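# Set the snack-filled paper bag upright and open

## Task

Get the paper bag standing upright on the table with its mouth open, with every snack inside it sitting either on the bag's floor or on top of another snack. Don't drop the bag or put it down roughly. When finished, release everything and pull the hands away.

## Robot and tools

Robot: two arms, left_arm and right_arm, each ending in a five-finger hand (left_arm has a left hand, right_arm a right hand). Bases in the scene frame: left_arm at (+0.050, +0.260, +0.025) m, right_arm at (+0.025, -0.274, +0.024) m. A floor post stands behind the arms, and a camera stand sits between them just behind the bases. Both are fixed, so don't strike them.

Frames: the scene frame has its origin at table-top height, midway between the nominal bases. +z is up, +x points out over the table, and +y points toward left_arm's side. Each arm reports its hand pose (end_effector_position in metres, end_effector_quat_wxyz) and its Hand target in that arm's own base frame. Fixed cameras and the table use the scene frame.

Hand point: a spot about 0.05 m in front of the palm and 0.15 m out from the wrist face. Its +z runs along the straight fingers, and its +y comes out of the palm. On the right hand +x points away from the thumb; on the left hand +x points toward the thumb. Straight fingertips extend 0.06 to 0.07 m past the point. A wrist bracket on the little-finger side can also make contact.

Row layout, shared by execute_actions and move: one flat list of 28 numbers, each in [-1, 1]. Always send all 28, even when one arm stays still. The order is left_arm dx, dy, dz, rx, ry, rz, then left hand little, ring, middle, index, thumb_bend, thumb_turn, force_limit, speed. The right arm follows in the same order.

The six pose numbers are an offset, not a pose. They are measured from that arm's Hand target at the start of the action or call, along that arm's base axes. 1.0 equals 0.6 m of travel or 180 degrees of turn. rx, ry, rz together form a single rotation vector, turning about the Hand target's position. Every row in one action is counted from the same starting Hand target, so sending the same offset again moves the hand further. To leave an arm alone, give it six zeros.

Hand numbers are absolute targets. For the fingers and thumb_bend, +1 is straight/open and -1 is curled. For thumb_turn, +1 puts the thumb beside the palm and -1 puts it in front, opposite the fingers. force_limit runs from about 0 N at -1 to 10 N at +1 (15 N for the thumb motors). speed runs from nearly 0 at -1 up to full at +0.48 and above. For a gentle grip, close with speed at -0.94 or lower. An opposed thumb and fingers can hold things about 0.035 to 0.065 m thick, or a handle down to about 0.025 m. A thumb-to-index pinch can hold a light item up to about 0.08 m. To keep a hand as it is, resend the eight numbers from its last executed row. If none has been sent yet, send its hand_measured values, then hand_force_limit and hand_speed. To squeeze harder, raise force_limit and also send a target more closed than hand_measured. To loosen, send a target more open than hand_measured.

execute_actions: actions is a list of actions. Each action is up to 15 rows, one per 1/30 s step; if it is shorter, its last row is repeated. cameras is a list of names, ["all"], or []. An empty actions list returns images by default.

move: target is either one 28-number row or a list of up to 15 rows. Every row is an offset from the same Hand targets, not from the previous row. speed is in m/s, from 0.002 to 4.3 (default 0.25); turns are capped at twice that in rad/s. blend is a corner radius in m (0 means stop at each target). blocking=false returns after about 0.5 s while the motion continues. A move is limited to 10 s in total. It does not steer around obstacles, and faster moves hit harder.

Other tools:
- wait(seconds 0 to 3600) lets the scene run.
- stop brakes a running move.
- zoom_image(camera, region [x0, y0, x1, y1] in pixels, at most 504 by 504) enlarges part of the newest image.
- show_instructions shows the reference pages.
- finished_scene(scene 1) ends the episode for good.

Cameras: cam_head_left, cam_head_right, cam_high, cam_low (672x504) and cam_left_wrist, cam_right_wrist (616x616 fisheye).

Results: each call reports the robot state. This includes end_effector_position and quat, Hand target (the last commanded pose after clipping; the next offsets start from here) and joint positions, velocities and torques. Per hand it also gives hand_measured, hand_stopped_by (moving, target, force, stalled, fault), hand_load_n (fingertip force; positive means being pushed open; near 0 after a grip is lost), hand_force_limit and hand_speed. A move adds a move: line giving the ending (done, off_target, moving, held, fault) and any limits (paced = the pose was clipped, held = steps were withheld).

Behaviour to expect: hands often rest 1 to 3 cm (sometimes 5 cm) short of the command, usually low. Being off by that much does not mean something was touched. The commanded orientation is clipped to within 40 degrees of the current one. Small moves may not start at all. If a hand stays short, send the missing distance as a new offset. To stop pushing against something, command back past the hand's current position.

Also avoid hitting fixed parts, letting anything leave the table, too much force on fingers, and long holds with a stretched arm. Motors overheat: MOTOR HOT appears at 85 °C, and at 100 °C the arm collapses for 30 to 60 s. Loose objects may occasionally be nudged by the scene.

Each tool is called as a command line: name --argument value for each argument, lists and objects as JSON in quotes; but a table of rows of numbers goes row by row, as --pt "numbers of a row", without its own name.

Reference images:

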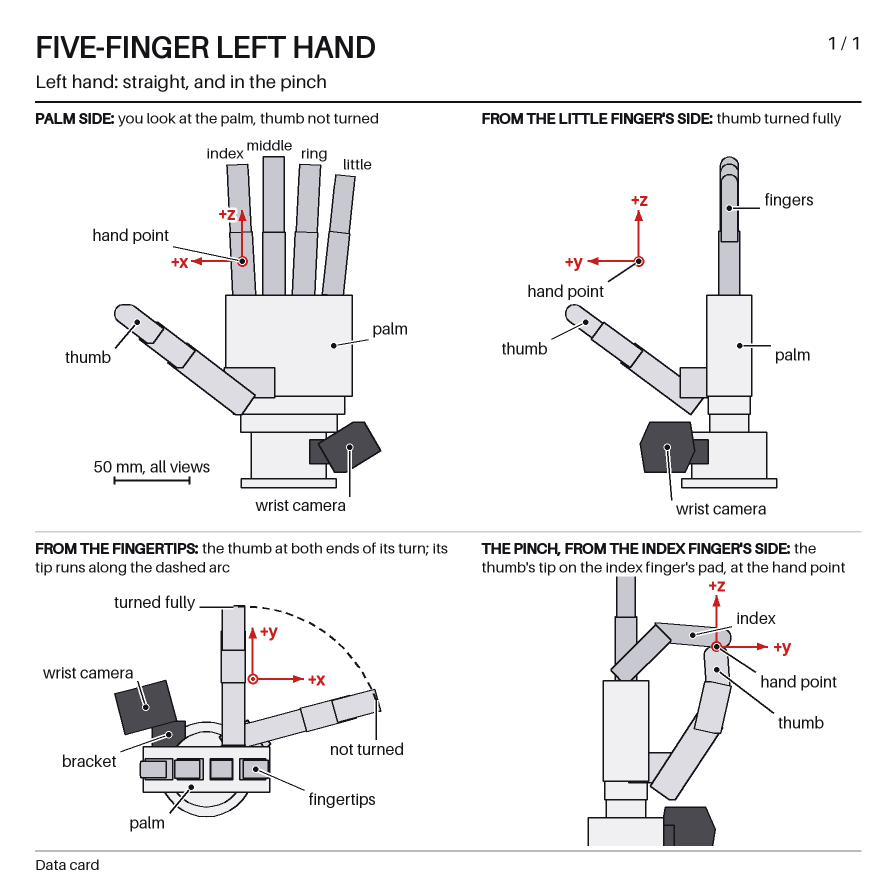

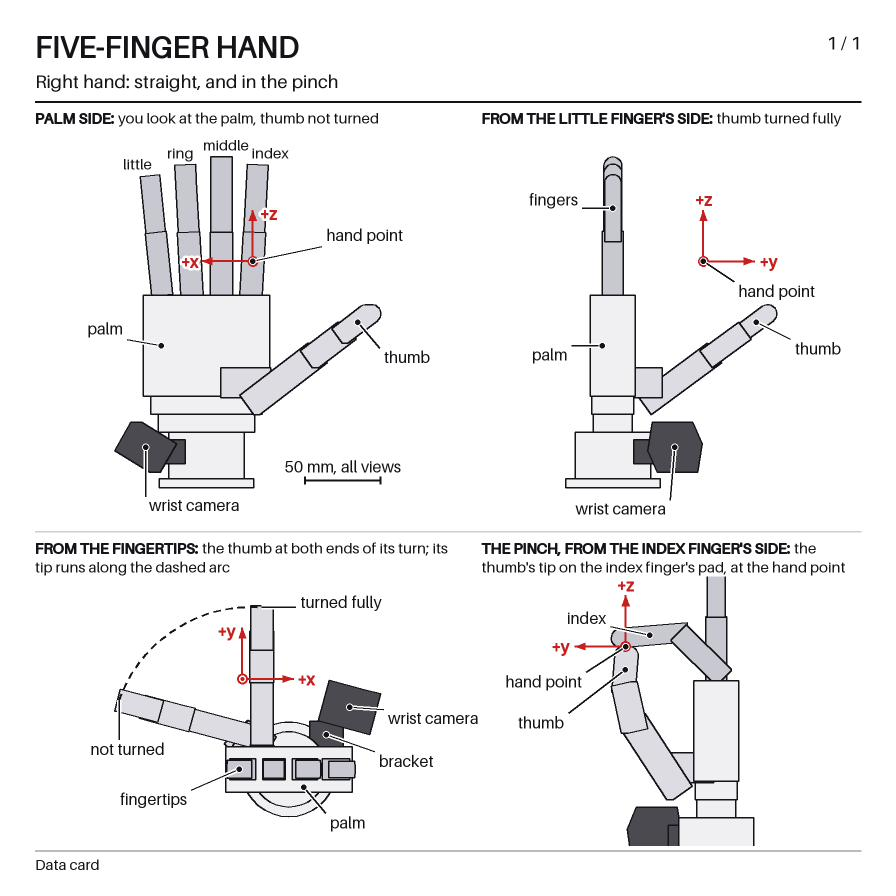

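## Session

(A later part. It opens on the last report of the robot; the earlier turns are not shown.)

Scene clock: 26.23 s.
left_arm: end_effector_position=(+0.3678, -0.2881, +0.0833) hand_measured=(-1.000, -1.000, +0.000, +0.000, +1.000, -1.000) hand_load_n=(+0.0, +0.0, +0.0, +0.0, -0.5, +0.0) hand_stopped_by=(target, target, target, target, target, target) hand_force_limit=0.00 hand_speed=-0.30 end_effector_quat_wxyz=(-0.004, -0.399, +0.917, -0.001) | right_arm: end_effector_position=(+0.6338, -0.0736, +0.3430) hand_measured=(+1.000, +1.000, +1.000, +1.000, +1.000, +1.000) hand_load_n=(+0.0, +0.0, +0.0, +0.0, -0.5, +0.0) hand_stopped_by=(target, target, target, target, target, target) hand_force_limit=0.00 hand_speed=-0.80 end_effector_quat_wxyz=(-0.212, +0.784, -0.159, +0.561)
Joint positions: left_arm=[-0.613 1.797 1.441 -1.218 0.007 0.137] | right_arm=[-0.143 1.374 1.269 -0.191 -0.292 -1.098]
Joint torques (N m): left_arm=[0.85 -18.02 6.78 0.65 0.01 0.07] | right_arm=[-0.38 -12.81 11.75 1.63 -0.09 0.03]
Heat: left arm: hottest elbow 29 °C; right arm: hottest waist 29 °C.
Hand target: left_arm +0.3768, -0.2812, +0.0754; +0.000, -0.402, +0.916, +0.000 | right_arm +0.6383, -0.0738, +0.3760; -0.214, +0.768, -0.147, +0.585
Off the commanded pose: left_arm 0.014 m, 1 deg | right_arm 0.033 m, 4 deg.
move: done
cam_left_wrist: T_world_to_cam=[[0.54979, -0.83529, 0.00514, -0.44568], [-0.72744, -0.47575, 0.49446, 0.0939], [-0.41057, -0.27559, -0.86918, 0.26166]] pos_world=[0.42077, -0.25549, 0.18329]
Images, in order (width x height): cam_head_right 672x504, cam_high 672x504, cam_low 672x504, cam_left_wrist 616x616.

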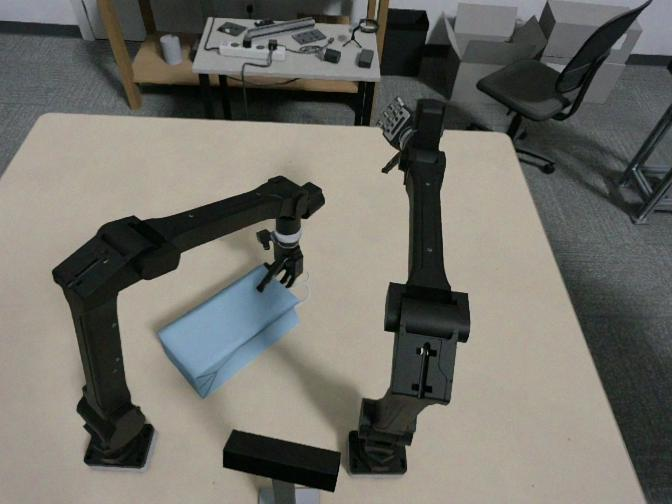

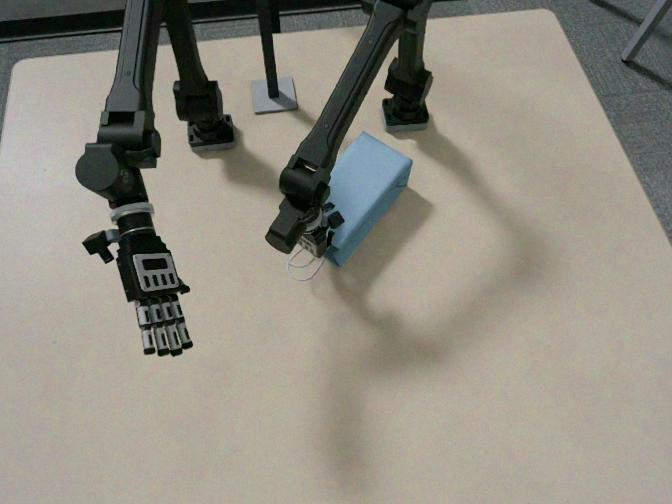

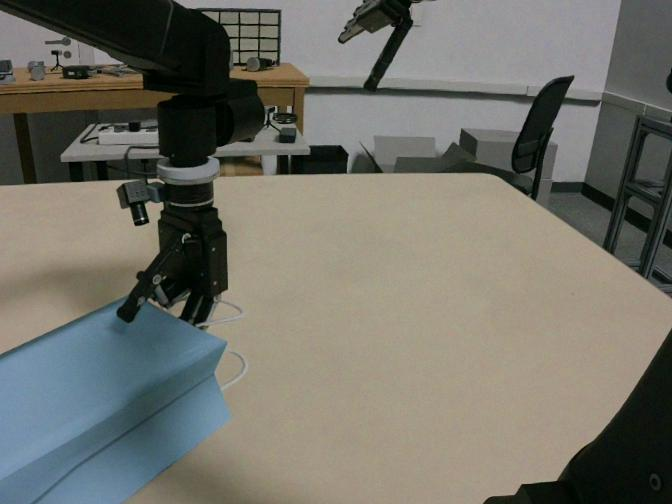

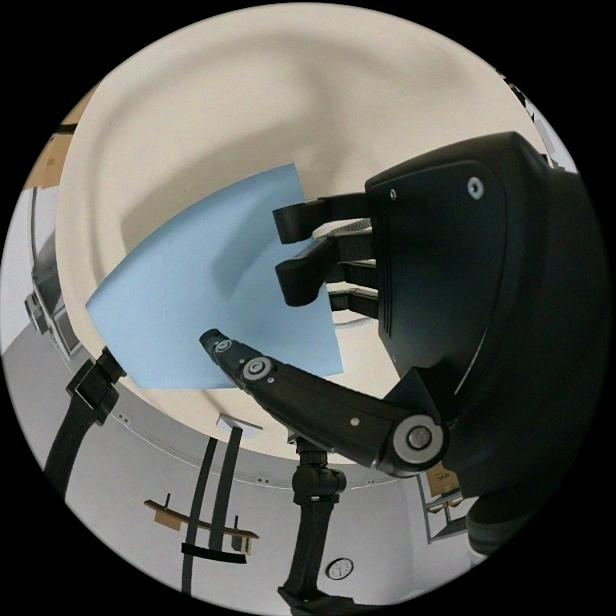

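move --target '[0, 0, 0.045, 0, 0, 0, -1, -1, 0, 0, 1, -1, 0, -0.3, 0, 0, 0, 0, 0, 0, 1, 1, 1, 1, 1, 1, 0, -0.8]' --speed 0.05 --cameras '["cam_high", "cam_low", "cam_left_wrist"]'

zoom_image --camera "cam_low" --region '[90, 180, 290, 400]'

zoom_image --camera "cam_left_wrist" --region '[190, 150, 390, 340]'

Scene clock: 30.07 s.
left_arm: end_effector_position=(+0.3587, -0.2817, +0.0862) hand_measured=(-1.000, -1.000, +0.000, +0.000, +1.000, -1.000) hand_load_n=(+0.0, +0.0, +0.0, +0.0, +0.0, +0.0) hand_stopped_by=(target, target, target, target, target, target) hand_force_limit=0.00 hand_speed=-0.30 end_effector_quat_wxyz=(-0.014, -0.399, +0.917, +0.017) | right_arm: end_effector_position=(+0.6338, -0.0736, +0.3430) hand_measured=(+1.000, +1.000, +1.000, +1.000, +1.000, +1.000) hand_load_n=(+0.0, +0.0, +0.0, +0.0, +0.0, +0.0) hand_stopped_by=(target, target, target, target, target, target) hand_force_limit=0.00 hand_speed=-0.80 end_effector_quat_wxyz=(-0.212, +0.784, -0.159, +0.561)
Joint positions: left_arm=[-0.613 1.797 1.441 -1.259 0.007 0.137] | right_arm=[-0.143 1.374 1.269 -0.191 -0.292 -1.098]
Joint torques (N m): left_arm=[0.73 -20.01 9.52 -0.44 -0.01 0.07] | right_arm=[-0.85 -12.4 11.84 1.66 -0.1 0.04]
Heat: left arm: hottest elbow 29 °C; right arm: hottest waist 29 °C.
Hand target: left_arm +0.3768, -0.2812, +0.1024; +0.000, -0.402, +0.916, +0.000 | right_arm +0.6383, -0.0738, +0.3760; -0.214, +0.768, -0.147, +0.585
Off the commanded pose: left_arm 0.024 m, 3 deg | right_arm 0.033 m, 4 deg.
move: off_target (left_arm)
cam_left_wrist: T_world_to_cam=[[0.5493, -0.83496, -0.03338, -0.43185], [-0.7105, -0.4877, 0.50728, 0.0784], [-0.43984, -0.25494, -0.86113, 0.27781]] pos_world=[0.41512, -0.25152, 0.18505]

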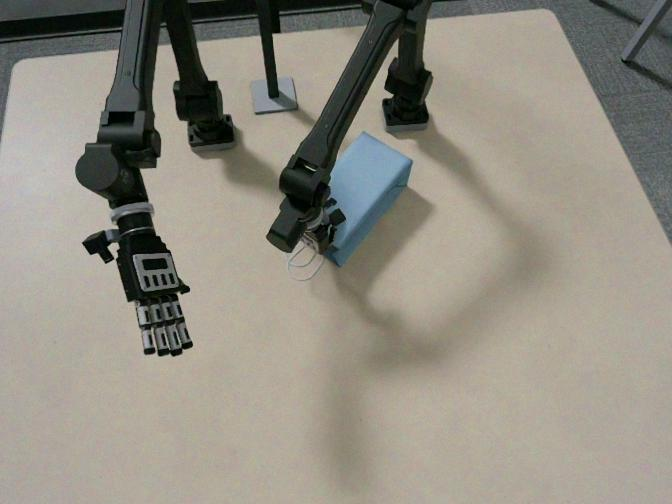

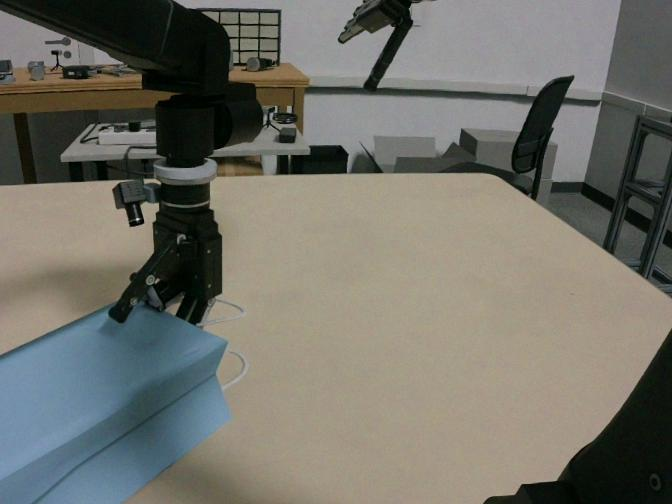

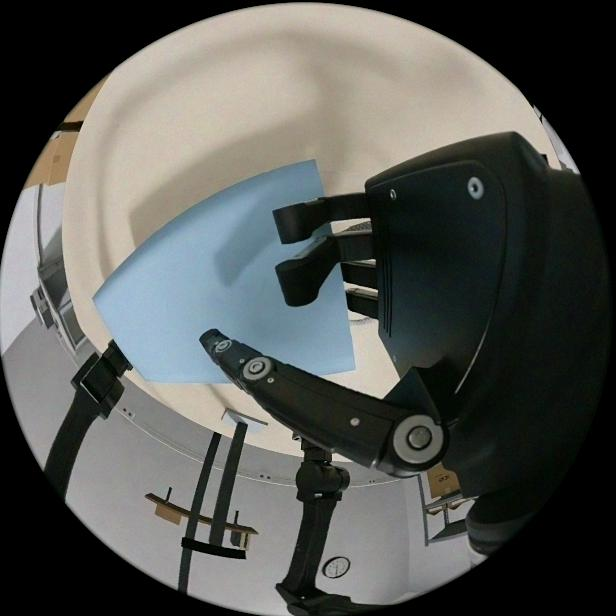

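Scaled by 2.291 from the camera's image (finer frame: 960x720).

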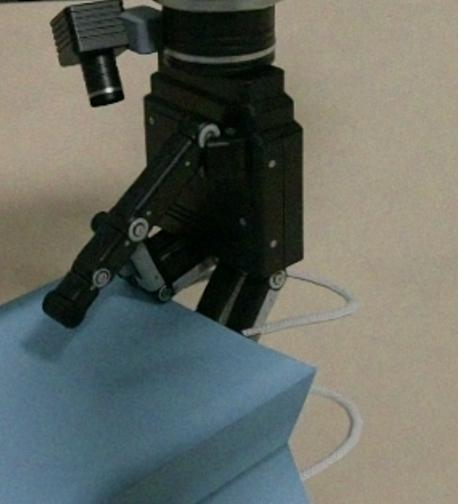

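Scaled by 2.520 from the camera's image (finer frame: 880x880).

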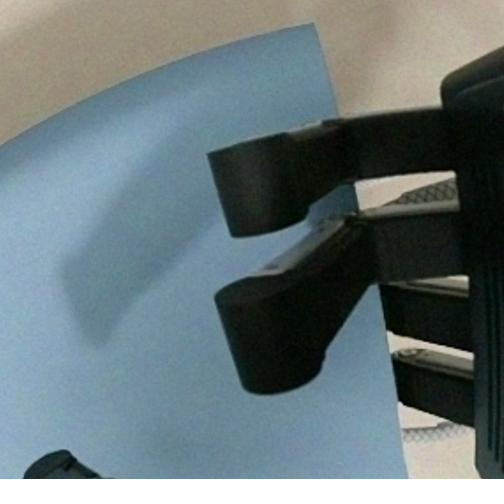

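move --target '[0.002, -0.002, 0.018, 0, 0, 0, -1, -1, 0, 0, 1, -1, 0, -0.3, 0, 0, 0, 0, 0, 0, 1, 1, 1, 1, 1, 1, 0, -0.8]' --speed 0.05 --cameras '["cam_high", "cam_low", "cam_left_wrist"]'

zoom_image --camera "cam_low" --region '[90, 180, 290, 400]'

zoom_image --camera "cam_left_wrist" --region '[190, 150, 390, 340]'

Scene clock: 31.30 s.
left_arm: end_effector_position=(+0.3548, -0.2789, +0.0901) hand_measured=(-1.000, -1.000, +0.000, +0.000, +1.000, -1.000) hand_load_n=(+0.0, +0.0, +0.0, +0.0, +0.0, +0.0) hand_stopped_by=(target, target, target, target, target, target) hand_force_limit=0.00 hand_speed=-0.30 end_effector_quat_wxyz=(-0.020, -0.399, +0.916, +0.026) | right_arm: end_effector_position=(+0.6338, -0.0736, +0.3430) hand_measured=(+1.000, +1.000, +1.000, +1.000, +1.000, +1.000) hand_load_n=(+0.0, +0.0, +0.0, +0.0, +0.0, +0.0) hand_stopped_by=(target, target, target, target, target, target) hand_force_limit=0.00 hand_speed=-0.80 end_effector_quat_wxyz=(-0.212, +0.784, -0.159, +0.561)
Joint positions: left_arm=[-0.613 1.797 1.448 -1.287 0.007 0.137] | right_arm=[-0.143 1.374 1.269 -0.191 -0.292 -1.098]
Joint torques (N m): left_arm=[0.73 -20.48 10.65 -0.47 -0.02 0.06] | right_arm=[0.09 -13.04 11.82 1.42 -0.12 0.03]
Heat: left arm: hottest elbow 29 °C; right arm: hottest waist 29 °C.
Hand target: left_arm +0.3780, -0.2824, +0.1132; +0.000, -0.402, +0.916, +0.000 | right_arm +0.6383, -0.0738, +0.3760; -0.214, +0.768, -0.147, +0.585
Off the commanded pose: left_arm 0.033 m, 4 deg | right_arm 0.033 m, 4 deg.
move: off_target (left_arm)
cam_left_wrist: T_world_to_cam=[[0.54854, -0.83442, -0.05339, -0.42495], [-0.70149, -0.49402, 0.51367, 0.06937], [-0.45499, -0.24432, -0.85633, 0.28809]] pos_world=[0.41284, -0.24993, 0.18838]

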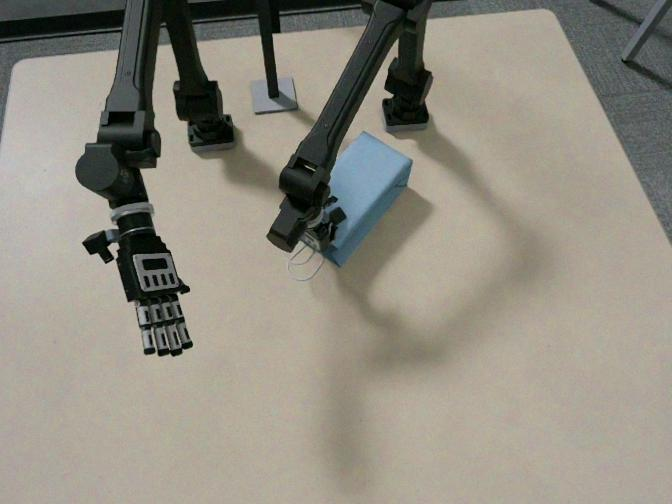

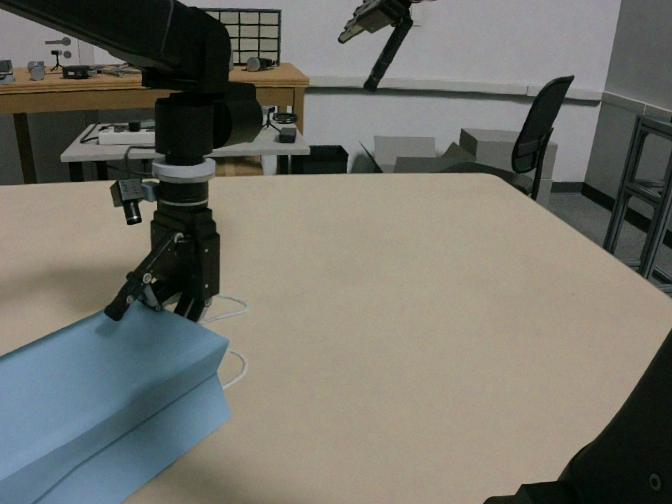

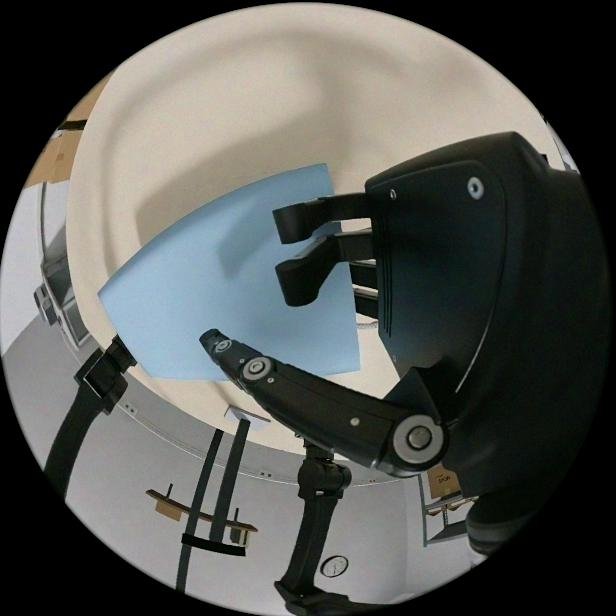

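Scaled by 2.291 from the camera's image (finer frame: 960x720).

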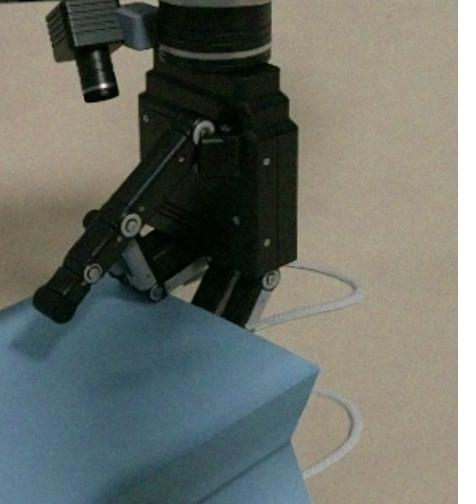

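Scaled by 2.520 from the camera's image (finer frame: 880x880).

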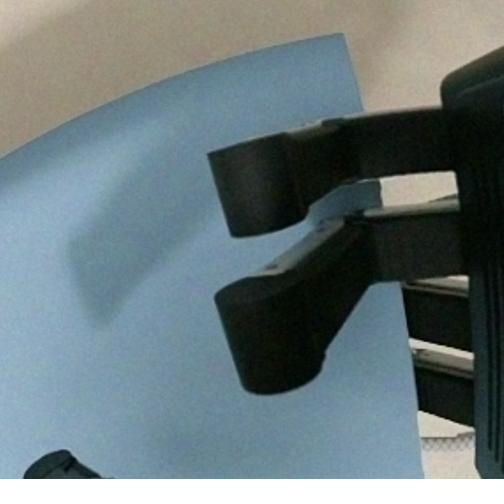

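move --target '[0.02, -0.0167, 0.02, 0, 0, 0, -1, -1, 0, 0, 1, -1, 0, -0.3, 0, 0, 0, 0, 0, 0, 1, 1, 1, 1, 1, 1, 0, -0.8]' --speed 0.05 --cameras '["cam_high", "cam_low", "cam_left_wrist"]'

zoom_image --camera "cam_low" --region '[90, 180, 290, 400]'

zoom_image --camera "cam_left_wrist" --region '[190, 150, 390, 340]'

Scene clock: 32.70 s.
left_arm: end_effector_position=(+0.3695, -0.2893, +0.1159) hand_measured=(-1.000, -1.000, +0.000, +0.000, +1.000, -1.000) hand_load_n=(+0.0, +0.0, +0.0, +0.0, +0.0, +0.0) hand_stopped_by=(target, target, target, target, target, target) hand_force_limit=0.00 hand_speed=-0.30 end_effector_quat_wxyz=(-0.011, -0.399, +0.917, +0.012) | right_arm: end_effector_position=(+0.6338, -0.0736, +0.3430) hand_measured=(+1.000, +1.000, +1.000, +1.000, +1.000, +1.000) hand_load_n=(+0.0, +0.0, +0.0, +0.0, +0.0, +0.0) hand_stopped_by=(target, target, target, target, target, target) hand_force_limit=0.00 hand_speed=-0.80 end_effector_quat_wxyz=(-0.212, +0.784, -0.159, +0.561)
Joint positions: left_arm=[-0.613 1.797 1.526 -1.331 0.007 0.137] | right_arm=[-0.143 1.374 1.269 -0.191 -0.292 -1.098]
Joint torques (N m): left_arm=[0.62 -18.02 10.88 -0.42 0 0.03] | right_arm=[-0.73 -13.27 11.9 1.48 -0.06 0.06]
Heat: left arm: hottest elbow 29 °C; right arm: hottest waist 29 °C.
Hand target: left_arm +0.3900, -0.2925, +0.1252; +0.000, -0.402, +0.916, +0.000 | right_arm +0.6383, -0.0738, +0.3760; -0.214, +0.768, -0.147, +0.585
Off the commanded pose: left_arm 0.023 m, 2 deg | right_arm 0.033 m, 4 deg.
move: off_target (left_arm)
cam_left_wrist: T_world_to_cam=[[0.54958, -0.83515, -0.02196, -0.4446], [-0.71555, -0.48411, 0.50361, 0.0706], [-0.43122, -0.26105, -0.86365, 0.30157]] pos_world=[0.4249, -0.25841, 0.21513]

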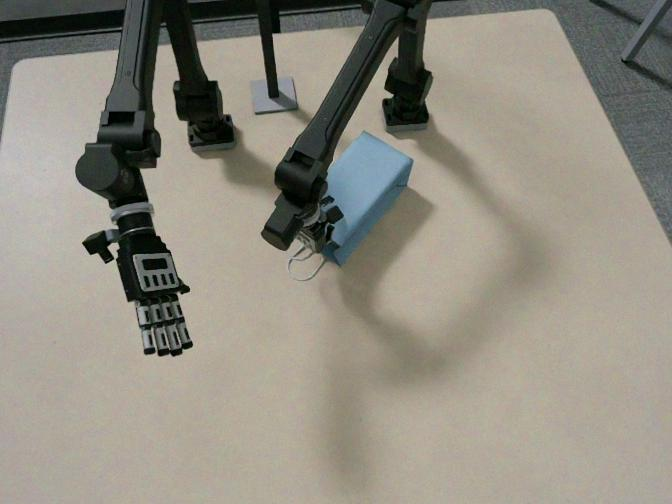

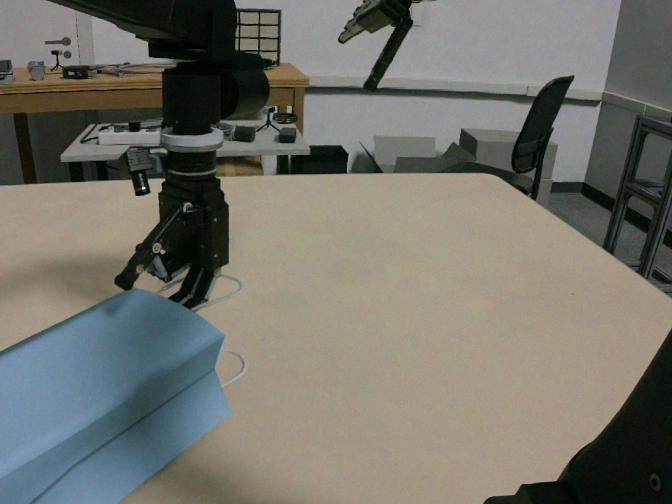

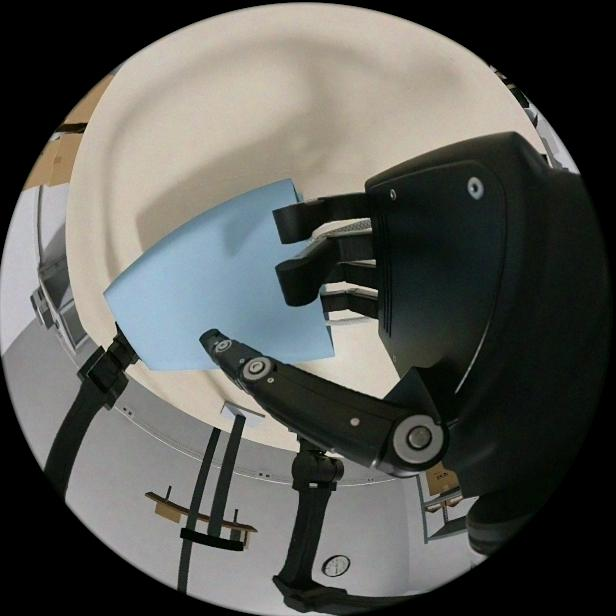

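Scaled by 2.291 from the camera's image (finer frame: 960x720).

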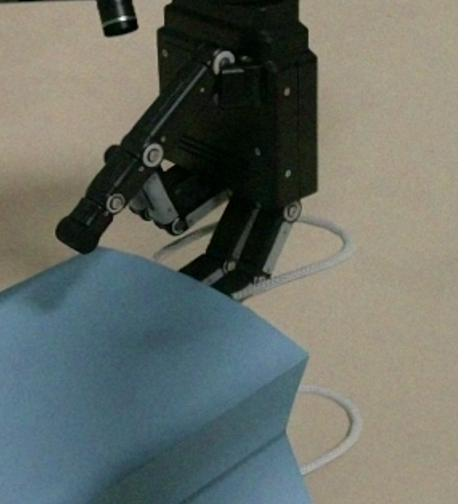

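Scaled by 2.520 from the camera's image (finer frame: 880x880).

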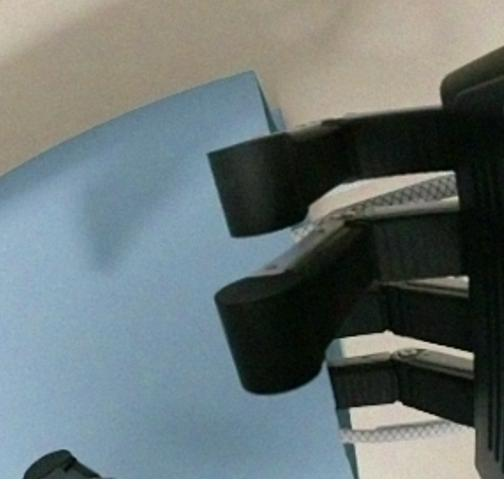

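move --target '[0, 0, 0, 0, 0, 0, -1, -1, 0, 0, 0.02, -1, 0, -0.5, 0, 0, 0, 0, 0, 0, 1, 1, 1, 1, 1, 1, 0, -0.8]' --speed 0.05 --cameras '["cam_low", "cam_left_wrist"]'

zoom_image --camera "cam_low" --region '[90, 180, 290, 400]'

zoom_image --camera "cam_left_wrist" --region '[190, 150, 390, 340]'

Scene clock: 35.13 s.
left_arm: end_effector_position=(+0.3695, -0.2893, +0.1159) hand_measured=(-1.000, -1.000, +0.000, +0.000, +0.020, -1.000) hand_load_n=(+0.5, +0.0, +0.0, +0.0, +0.0, +0.0) hand_stopped_by=(target, target, target, target, target, target) hand_force_limit=0.00 hand_speed=-0.50 end_effector_quat_wxyz=(-0.011, -0.399, +0.917, +0.012) | right_arm: end_effector_position=(+0.6338, -0.0736, +0.3430) hand_measured=(+1.000, +1.000, +1.000, +1.000, +1.000, +1.000) hand_load_n=(+0.0, +0.0, +0.0, +0.0, +0.0, +0.0) hand_stopped_by=(target, target, target, target, target, target) hand_force_limit=0.00 hand_speed=-0.80 end_effector_quat_wxyz=(-0.212, +0.784, -0.159, +0.561)
Joint positions: left_arm=[-0.613 1.797 1.526 -1.331 0.007 0.137] | right_arm=[-0.143 1.374 1.269 -0.191 -0.292 -1.098]
Joint torques (N m): left_arm=[0.62 -17.9 10.89 -0.4 0.01 0.03] | right_arm=[-0.26 -12.4 11.86 1.57 -0.14 0.01]
Heat: left arm: hottest elbow 29 °C; right arm: hottest waist 29 °C.
Hand target: left_arm +0.3900, -0.2925, +0.1252; +0.000, -0.402, +0.916, +0.000 | right_arm +0.6383, -0.0738, +0.3760; -0.214, +0.768, -0.147, +0.585
Off the commanded pose: left_arm 0.023 m, 2 deg | right_arm 0.033 m, 4 deg.
move: done
cam_left_wrist: T_world_to_cam=[[0.54958, -0.83515, -0.02196, -0.4446], [-0.71555, -0.48411, 0.50361, 0.0706], [-0.43122, -0.26105, -0.86365, 0.30157]] pos_world=[0.4249, -0.25841, 0.21513]

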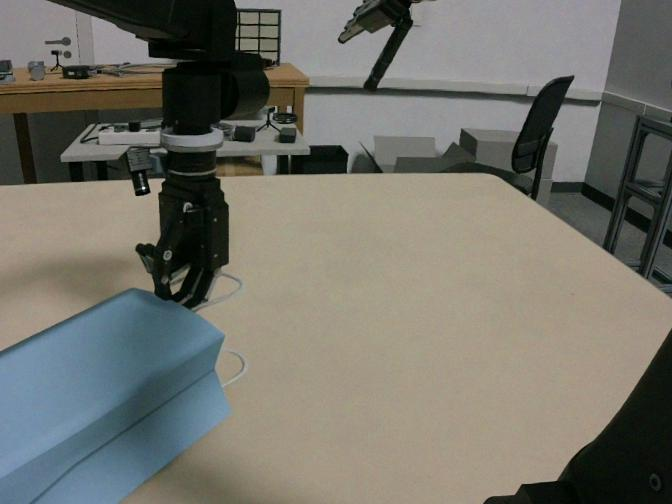

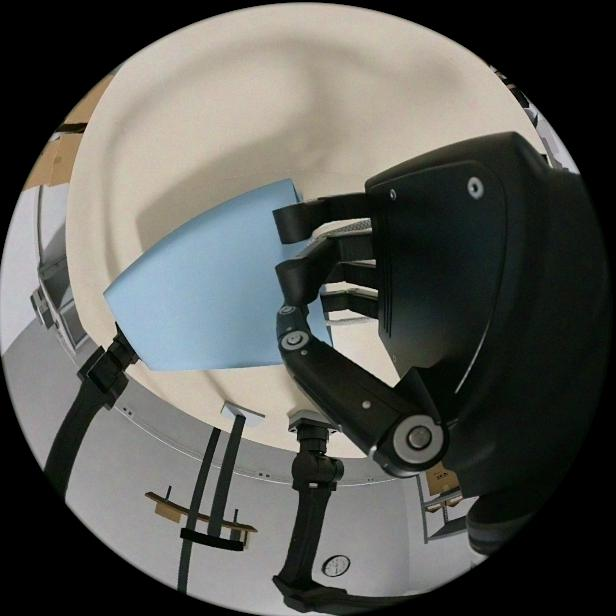

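Scaled by 2.291 from the camera's image (finer frame: 960x720).

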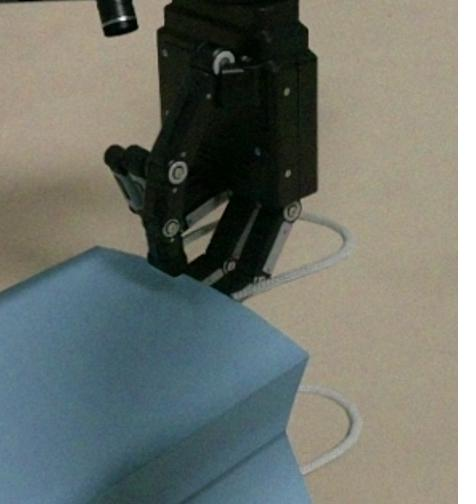

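Scaled by 2.520 from the camera's image (finer frame: 880x880).

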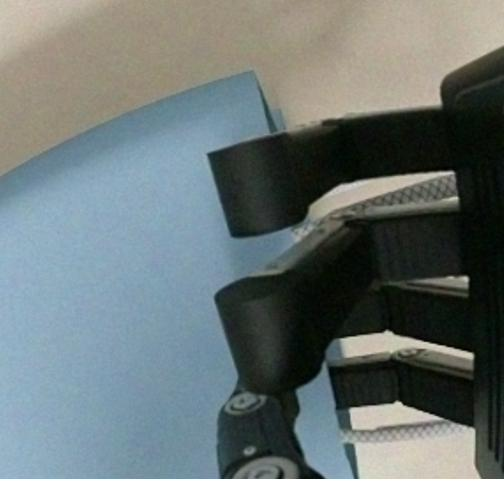

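move --target '[0, 0, 0, 0, 0, 0, -1, -1, -0.5, -0.5, 0.02, -1, -0.2, -0.9, 0, 0, 0, 0, 0, 0, 1, 1, 1, 1, 1, 1, 0, -0.8]' --speed 0.05 --cameras '["cam_low", "cam_left_wrist"]'

zoom_image --camera "cam_low" --region '[90, 180, 290, 400]'

zoom_image --camera "cam_left_wrist" --region '[190, 150, 390, 340]'

Scene clock: 36.63 s.
left_arm: end_effector_position=(+0.3696, -0.2892, +0.1152) hand_measured=(-1.000, -1.000, -0.212, -0.230, +0.020, -1.000) hand_load_n=(+0.0, +0.0, +3.5, +4.5, +0.0, +0.0) hand_stopped_by=(target, target, force, force, target, target) hand_force_limit=-0.20 hand_speed=-0.90 end_effector_quat_wxyz=(-0.012, -0.398, +0.917, +0.012) | right_arm: end_effector_position=(+0.6338, -0.0736, +0.3430) hand_measured=(+1.000, +1.000, +1.000, +1.000, +1.000, +1.000) hand_load_n=(+0.0, +0.0, +0.0, +0.0, +0.0, +0.0) hand_stopped_by=(target, target, target, target, target, target) hand_force_limit=0.00 hand_speed=-0.80 end_effector_quat_wxyz=(-0.212, +0.784, -0.159, +0.561)
Joint positions: left_arm=[-0.613 1.799 1.526 -1.331 0.007 0.138] | right_arm=[-0.143 1.374 1.269 -0.191 -0.292 -1.098]
Joint torques (N m): left_arm=[0.56 -18.02 10.91 -0.39 0.01 0.04] | right_arm=[-0.44 -12.4 11.96 1.57 -0.11 0.03]
Heat: left arm: hottest elbow 29 °C; right arm: hottest waist 29 °C.
Hand target: left_arm +0.3900, -0.2925, +0.1252; +0.000, -0.402, +0.916, +0.000 | right_arm +0.6383, -0.0738, +0.3760; -0.214, +0.768, -0.147, +0.585
Off the commanded pose: left_arm 0.023 m, 2 deg | right_arm 0.033 m, 4 deg.
move: done
cam_left_wrist: T_world_to_cam=[[0.5483, -0.83595, -0.0234, -0.44417], [-0.71563, -0.48349, 0.50409, 0.07114], [-0.43271, -0.25965, -0.86333, 0.30195]] pos_world=[0.42511, -0.25851, 0.21443]

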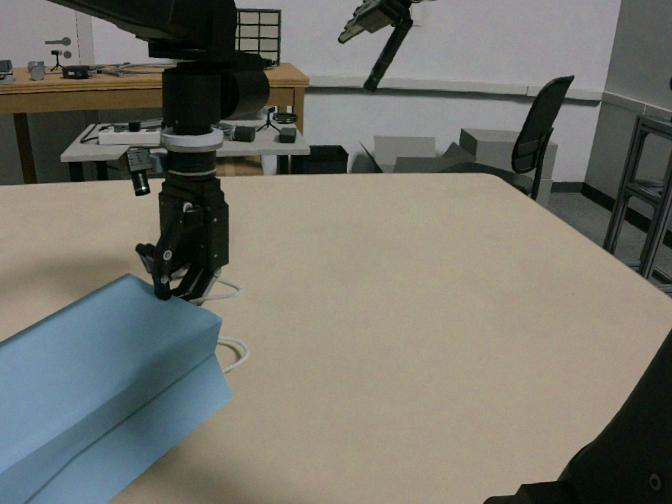

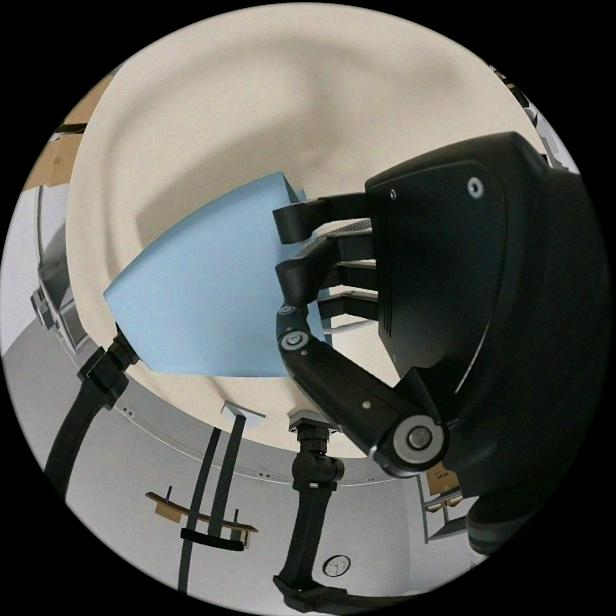

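Scaled by 2.291 from the camera's image (finer frame: 960x720).

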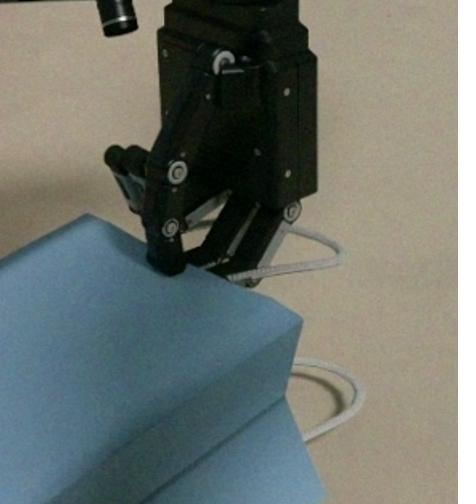

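Scaled by 2.520 from the camera's image (finer frame: 880x880).

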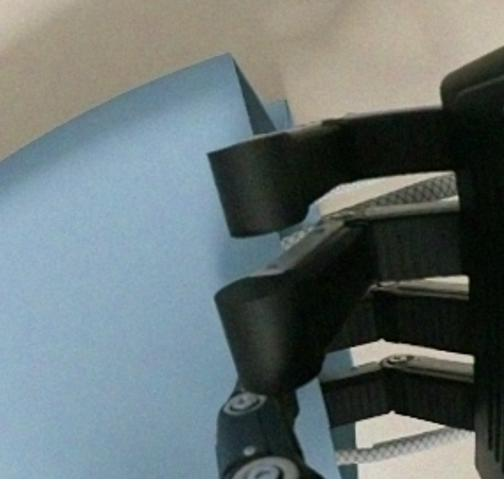

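move --pt "0 0 0.0733 -0.0564 -0.0613 0 -1 -1 -0.5 -0.5 0.02 -1 -0.2 -0.9 0 0 0 0 0 0 1 1 1 1 1 1 0 -0.8" --pt "0 0 0.1667 -0.1128 -0.1227 0 -1 -1 -0.5 -0.5 0.02 -1 -0.2 -0.9 0 0 0 0 0 0 1 1 1 1 1 1 0 -0.8" --speed 0.08 --blend '[0.02, 0]' --cameras '["all"]'

zoom_image --camera "cam_low" --region '[40, 150, 300, 420]'

zoom_image --camera "cam_high" --region '[240, 110, 440, 290]'

Scene clock: 42.90 s.
left_arm: end_effector_position=(+0.3816, -0.2983, +0.2164) hand_measured=(-1.000, -1.000, -0.212, -0.230, +0.020, -1.000) hand_load_n=(+0.0, +0.0, +4.0, +4.5, +0.0, -0.5) hand_stopped_by=(target, target, force, force, target, target) hand_force_limit=-0.20 hand_speed=-0.90 end_effector_quat_wxyz=(+0.093, -0.388, +0.890, -0.220) | right_arm: end_effector_position=(+0.6338, -0.0736, +0.3430) hand_measured=(+1.000, +1.000, +1.000, +1.000, +1.000, +1.000) hand_load_n=(+0.0, +0.0, +0.0, +0.0, +0.0, +0.0) hand_stopped_by=(target, target, target, target, target, target) hand_force_limit=0.00 hand_speed=-0.80 end_effector_quat_wxyz=(-0.212, +0.784, -0.159, +0.561)
Joint positions: left_arm=[-0.585 1.434 1.348 -1.009 0.081 0.145] | right_arm=[-0.143 1.374 1.269 -0.191 -0.292 -1.098]
Joint torques (N m): left_arm=[0.91 -16.26 7.87 2 0.37 0.06] | right_arm=[-0.91 -12.57 12.14 1.55 -0.08 0.03]
Heat: left arm: hottest elbow 29 °C; right arm: hottest waist 29 °C.
Hand target: left_arm +0.3900, -0.2925, +0.2252; +0.104, -0.388, +0.885, -0.237 | right_arm +0.6383, -0.0738, +0.3760; -0.214, +0.768, -0.147, +0.585
Off the commanded pose: left_arm 0.013 m, 2 deg | right_arm 0.033 m, 4 deg.
move: off_target (left_arm)
cam_left_wrist: T_world_to_cam=[[0.46787, -0.757, 0.45612, -0.5055], [-0.8778, -0.33799, 0.33947, 0.16525], [-0.10282, -0.5592, -0.82263, 0.16812]] pos_world=[0.39885, -0.2328, 0.31277]

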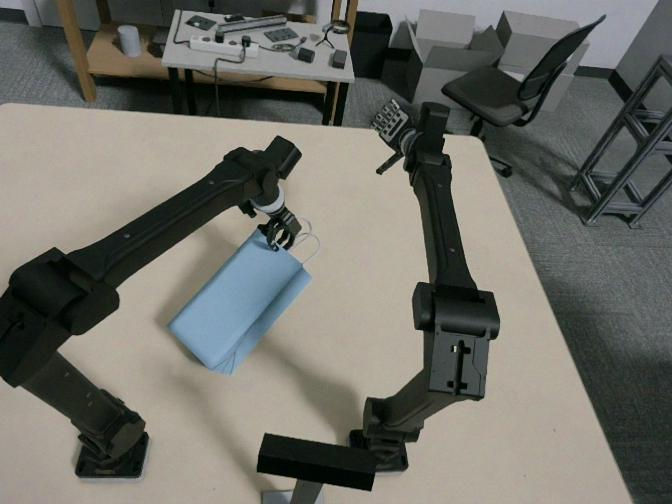

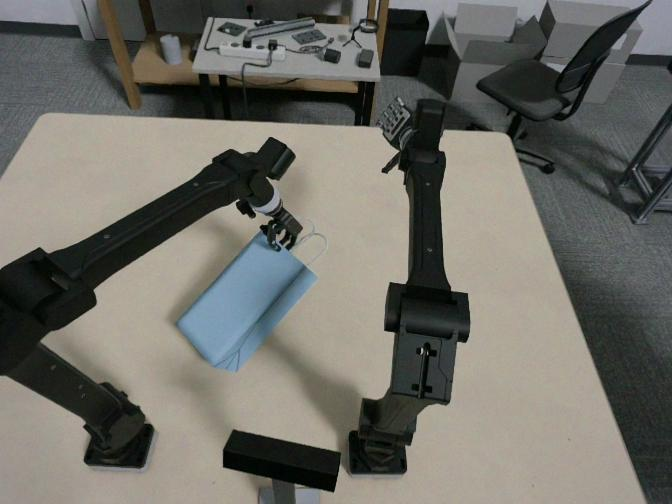

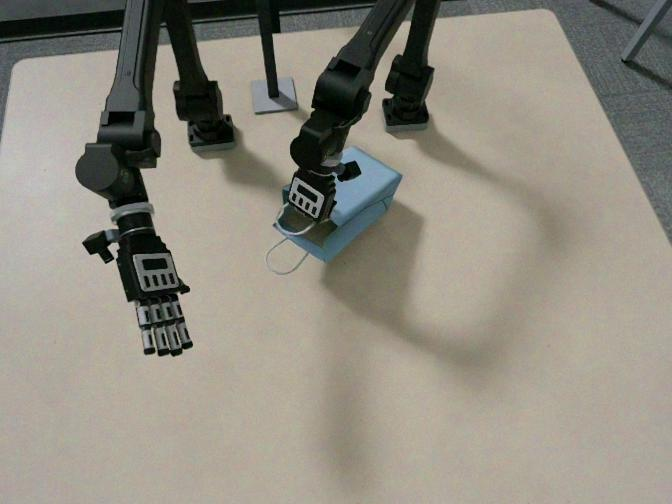

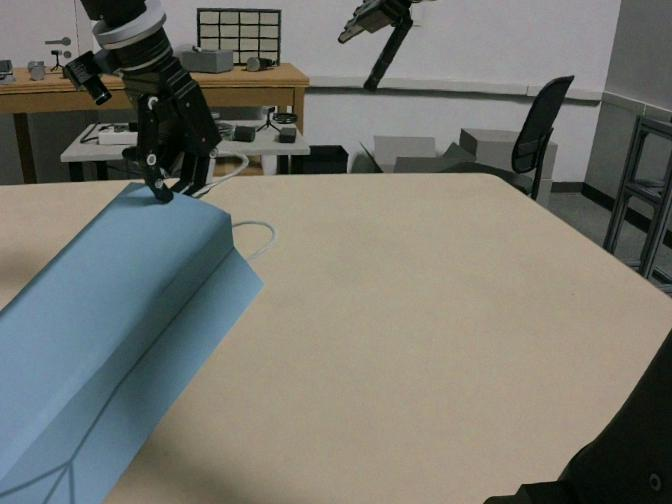

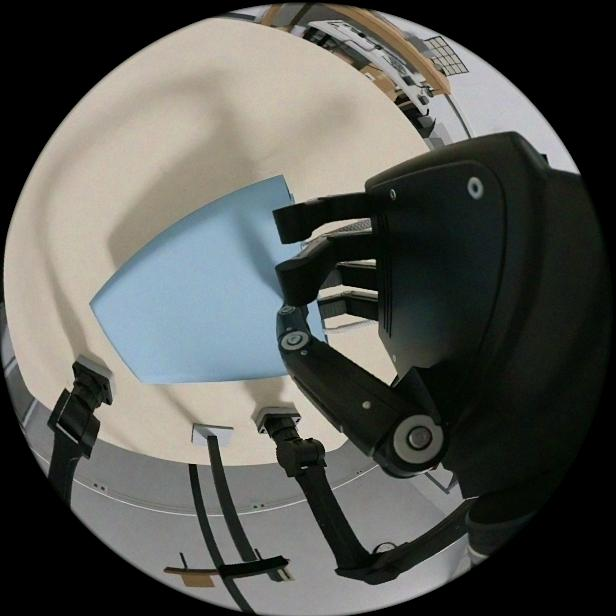

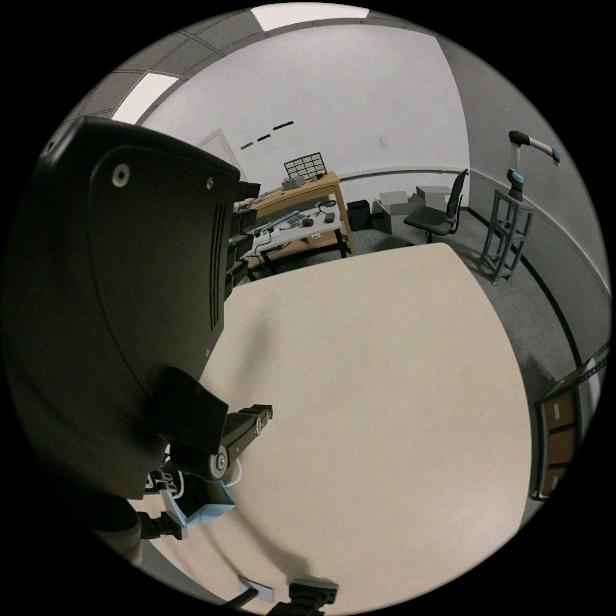

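Scaled by 1.867 from the camera's image (finer frame: 960x720).

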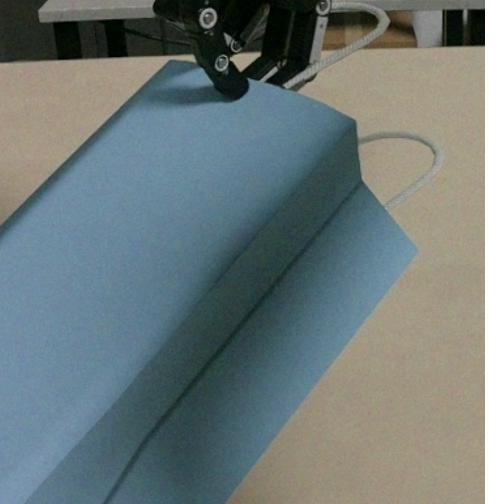

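Scaled by 2.520 from the camera's image (finer frame: 960x720).

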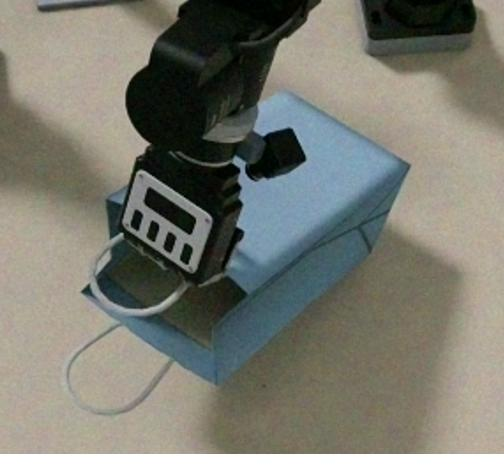

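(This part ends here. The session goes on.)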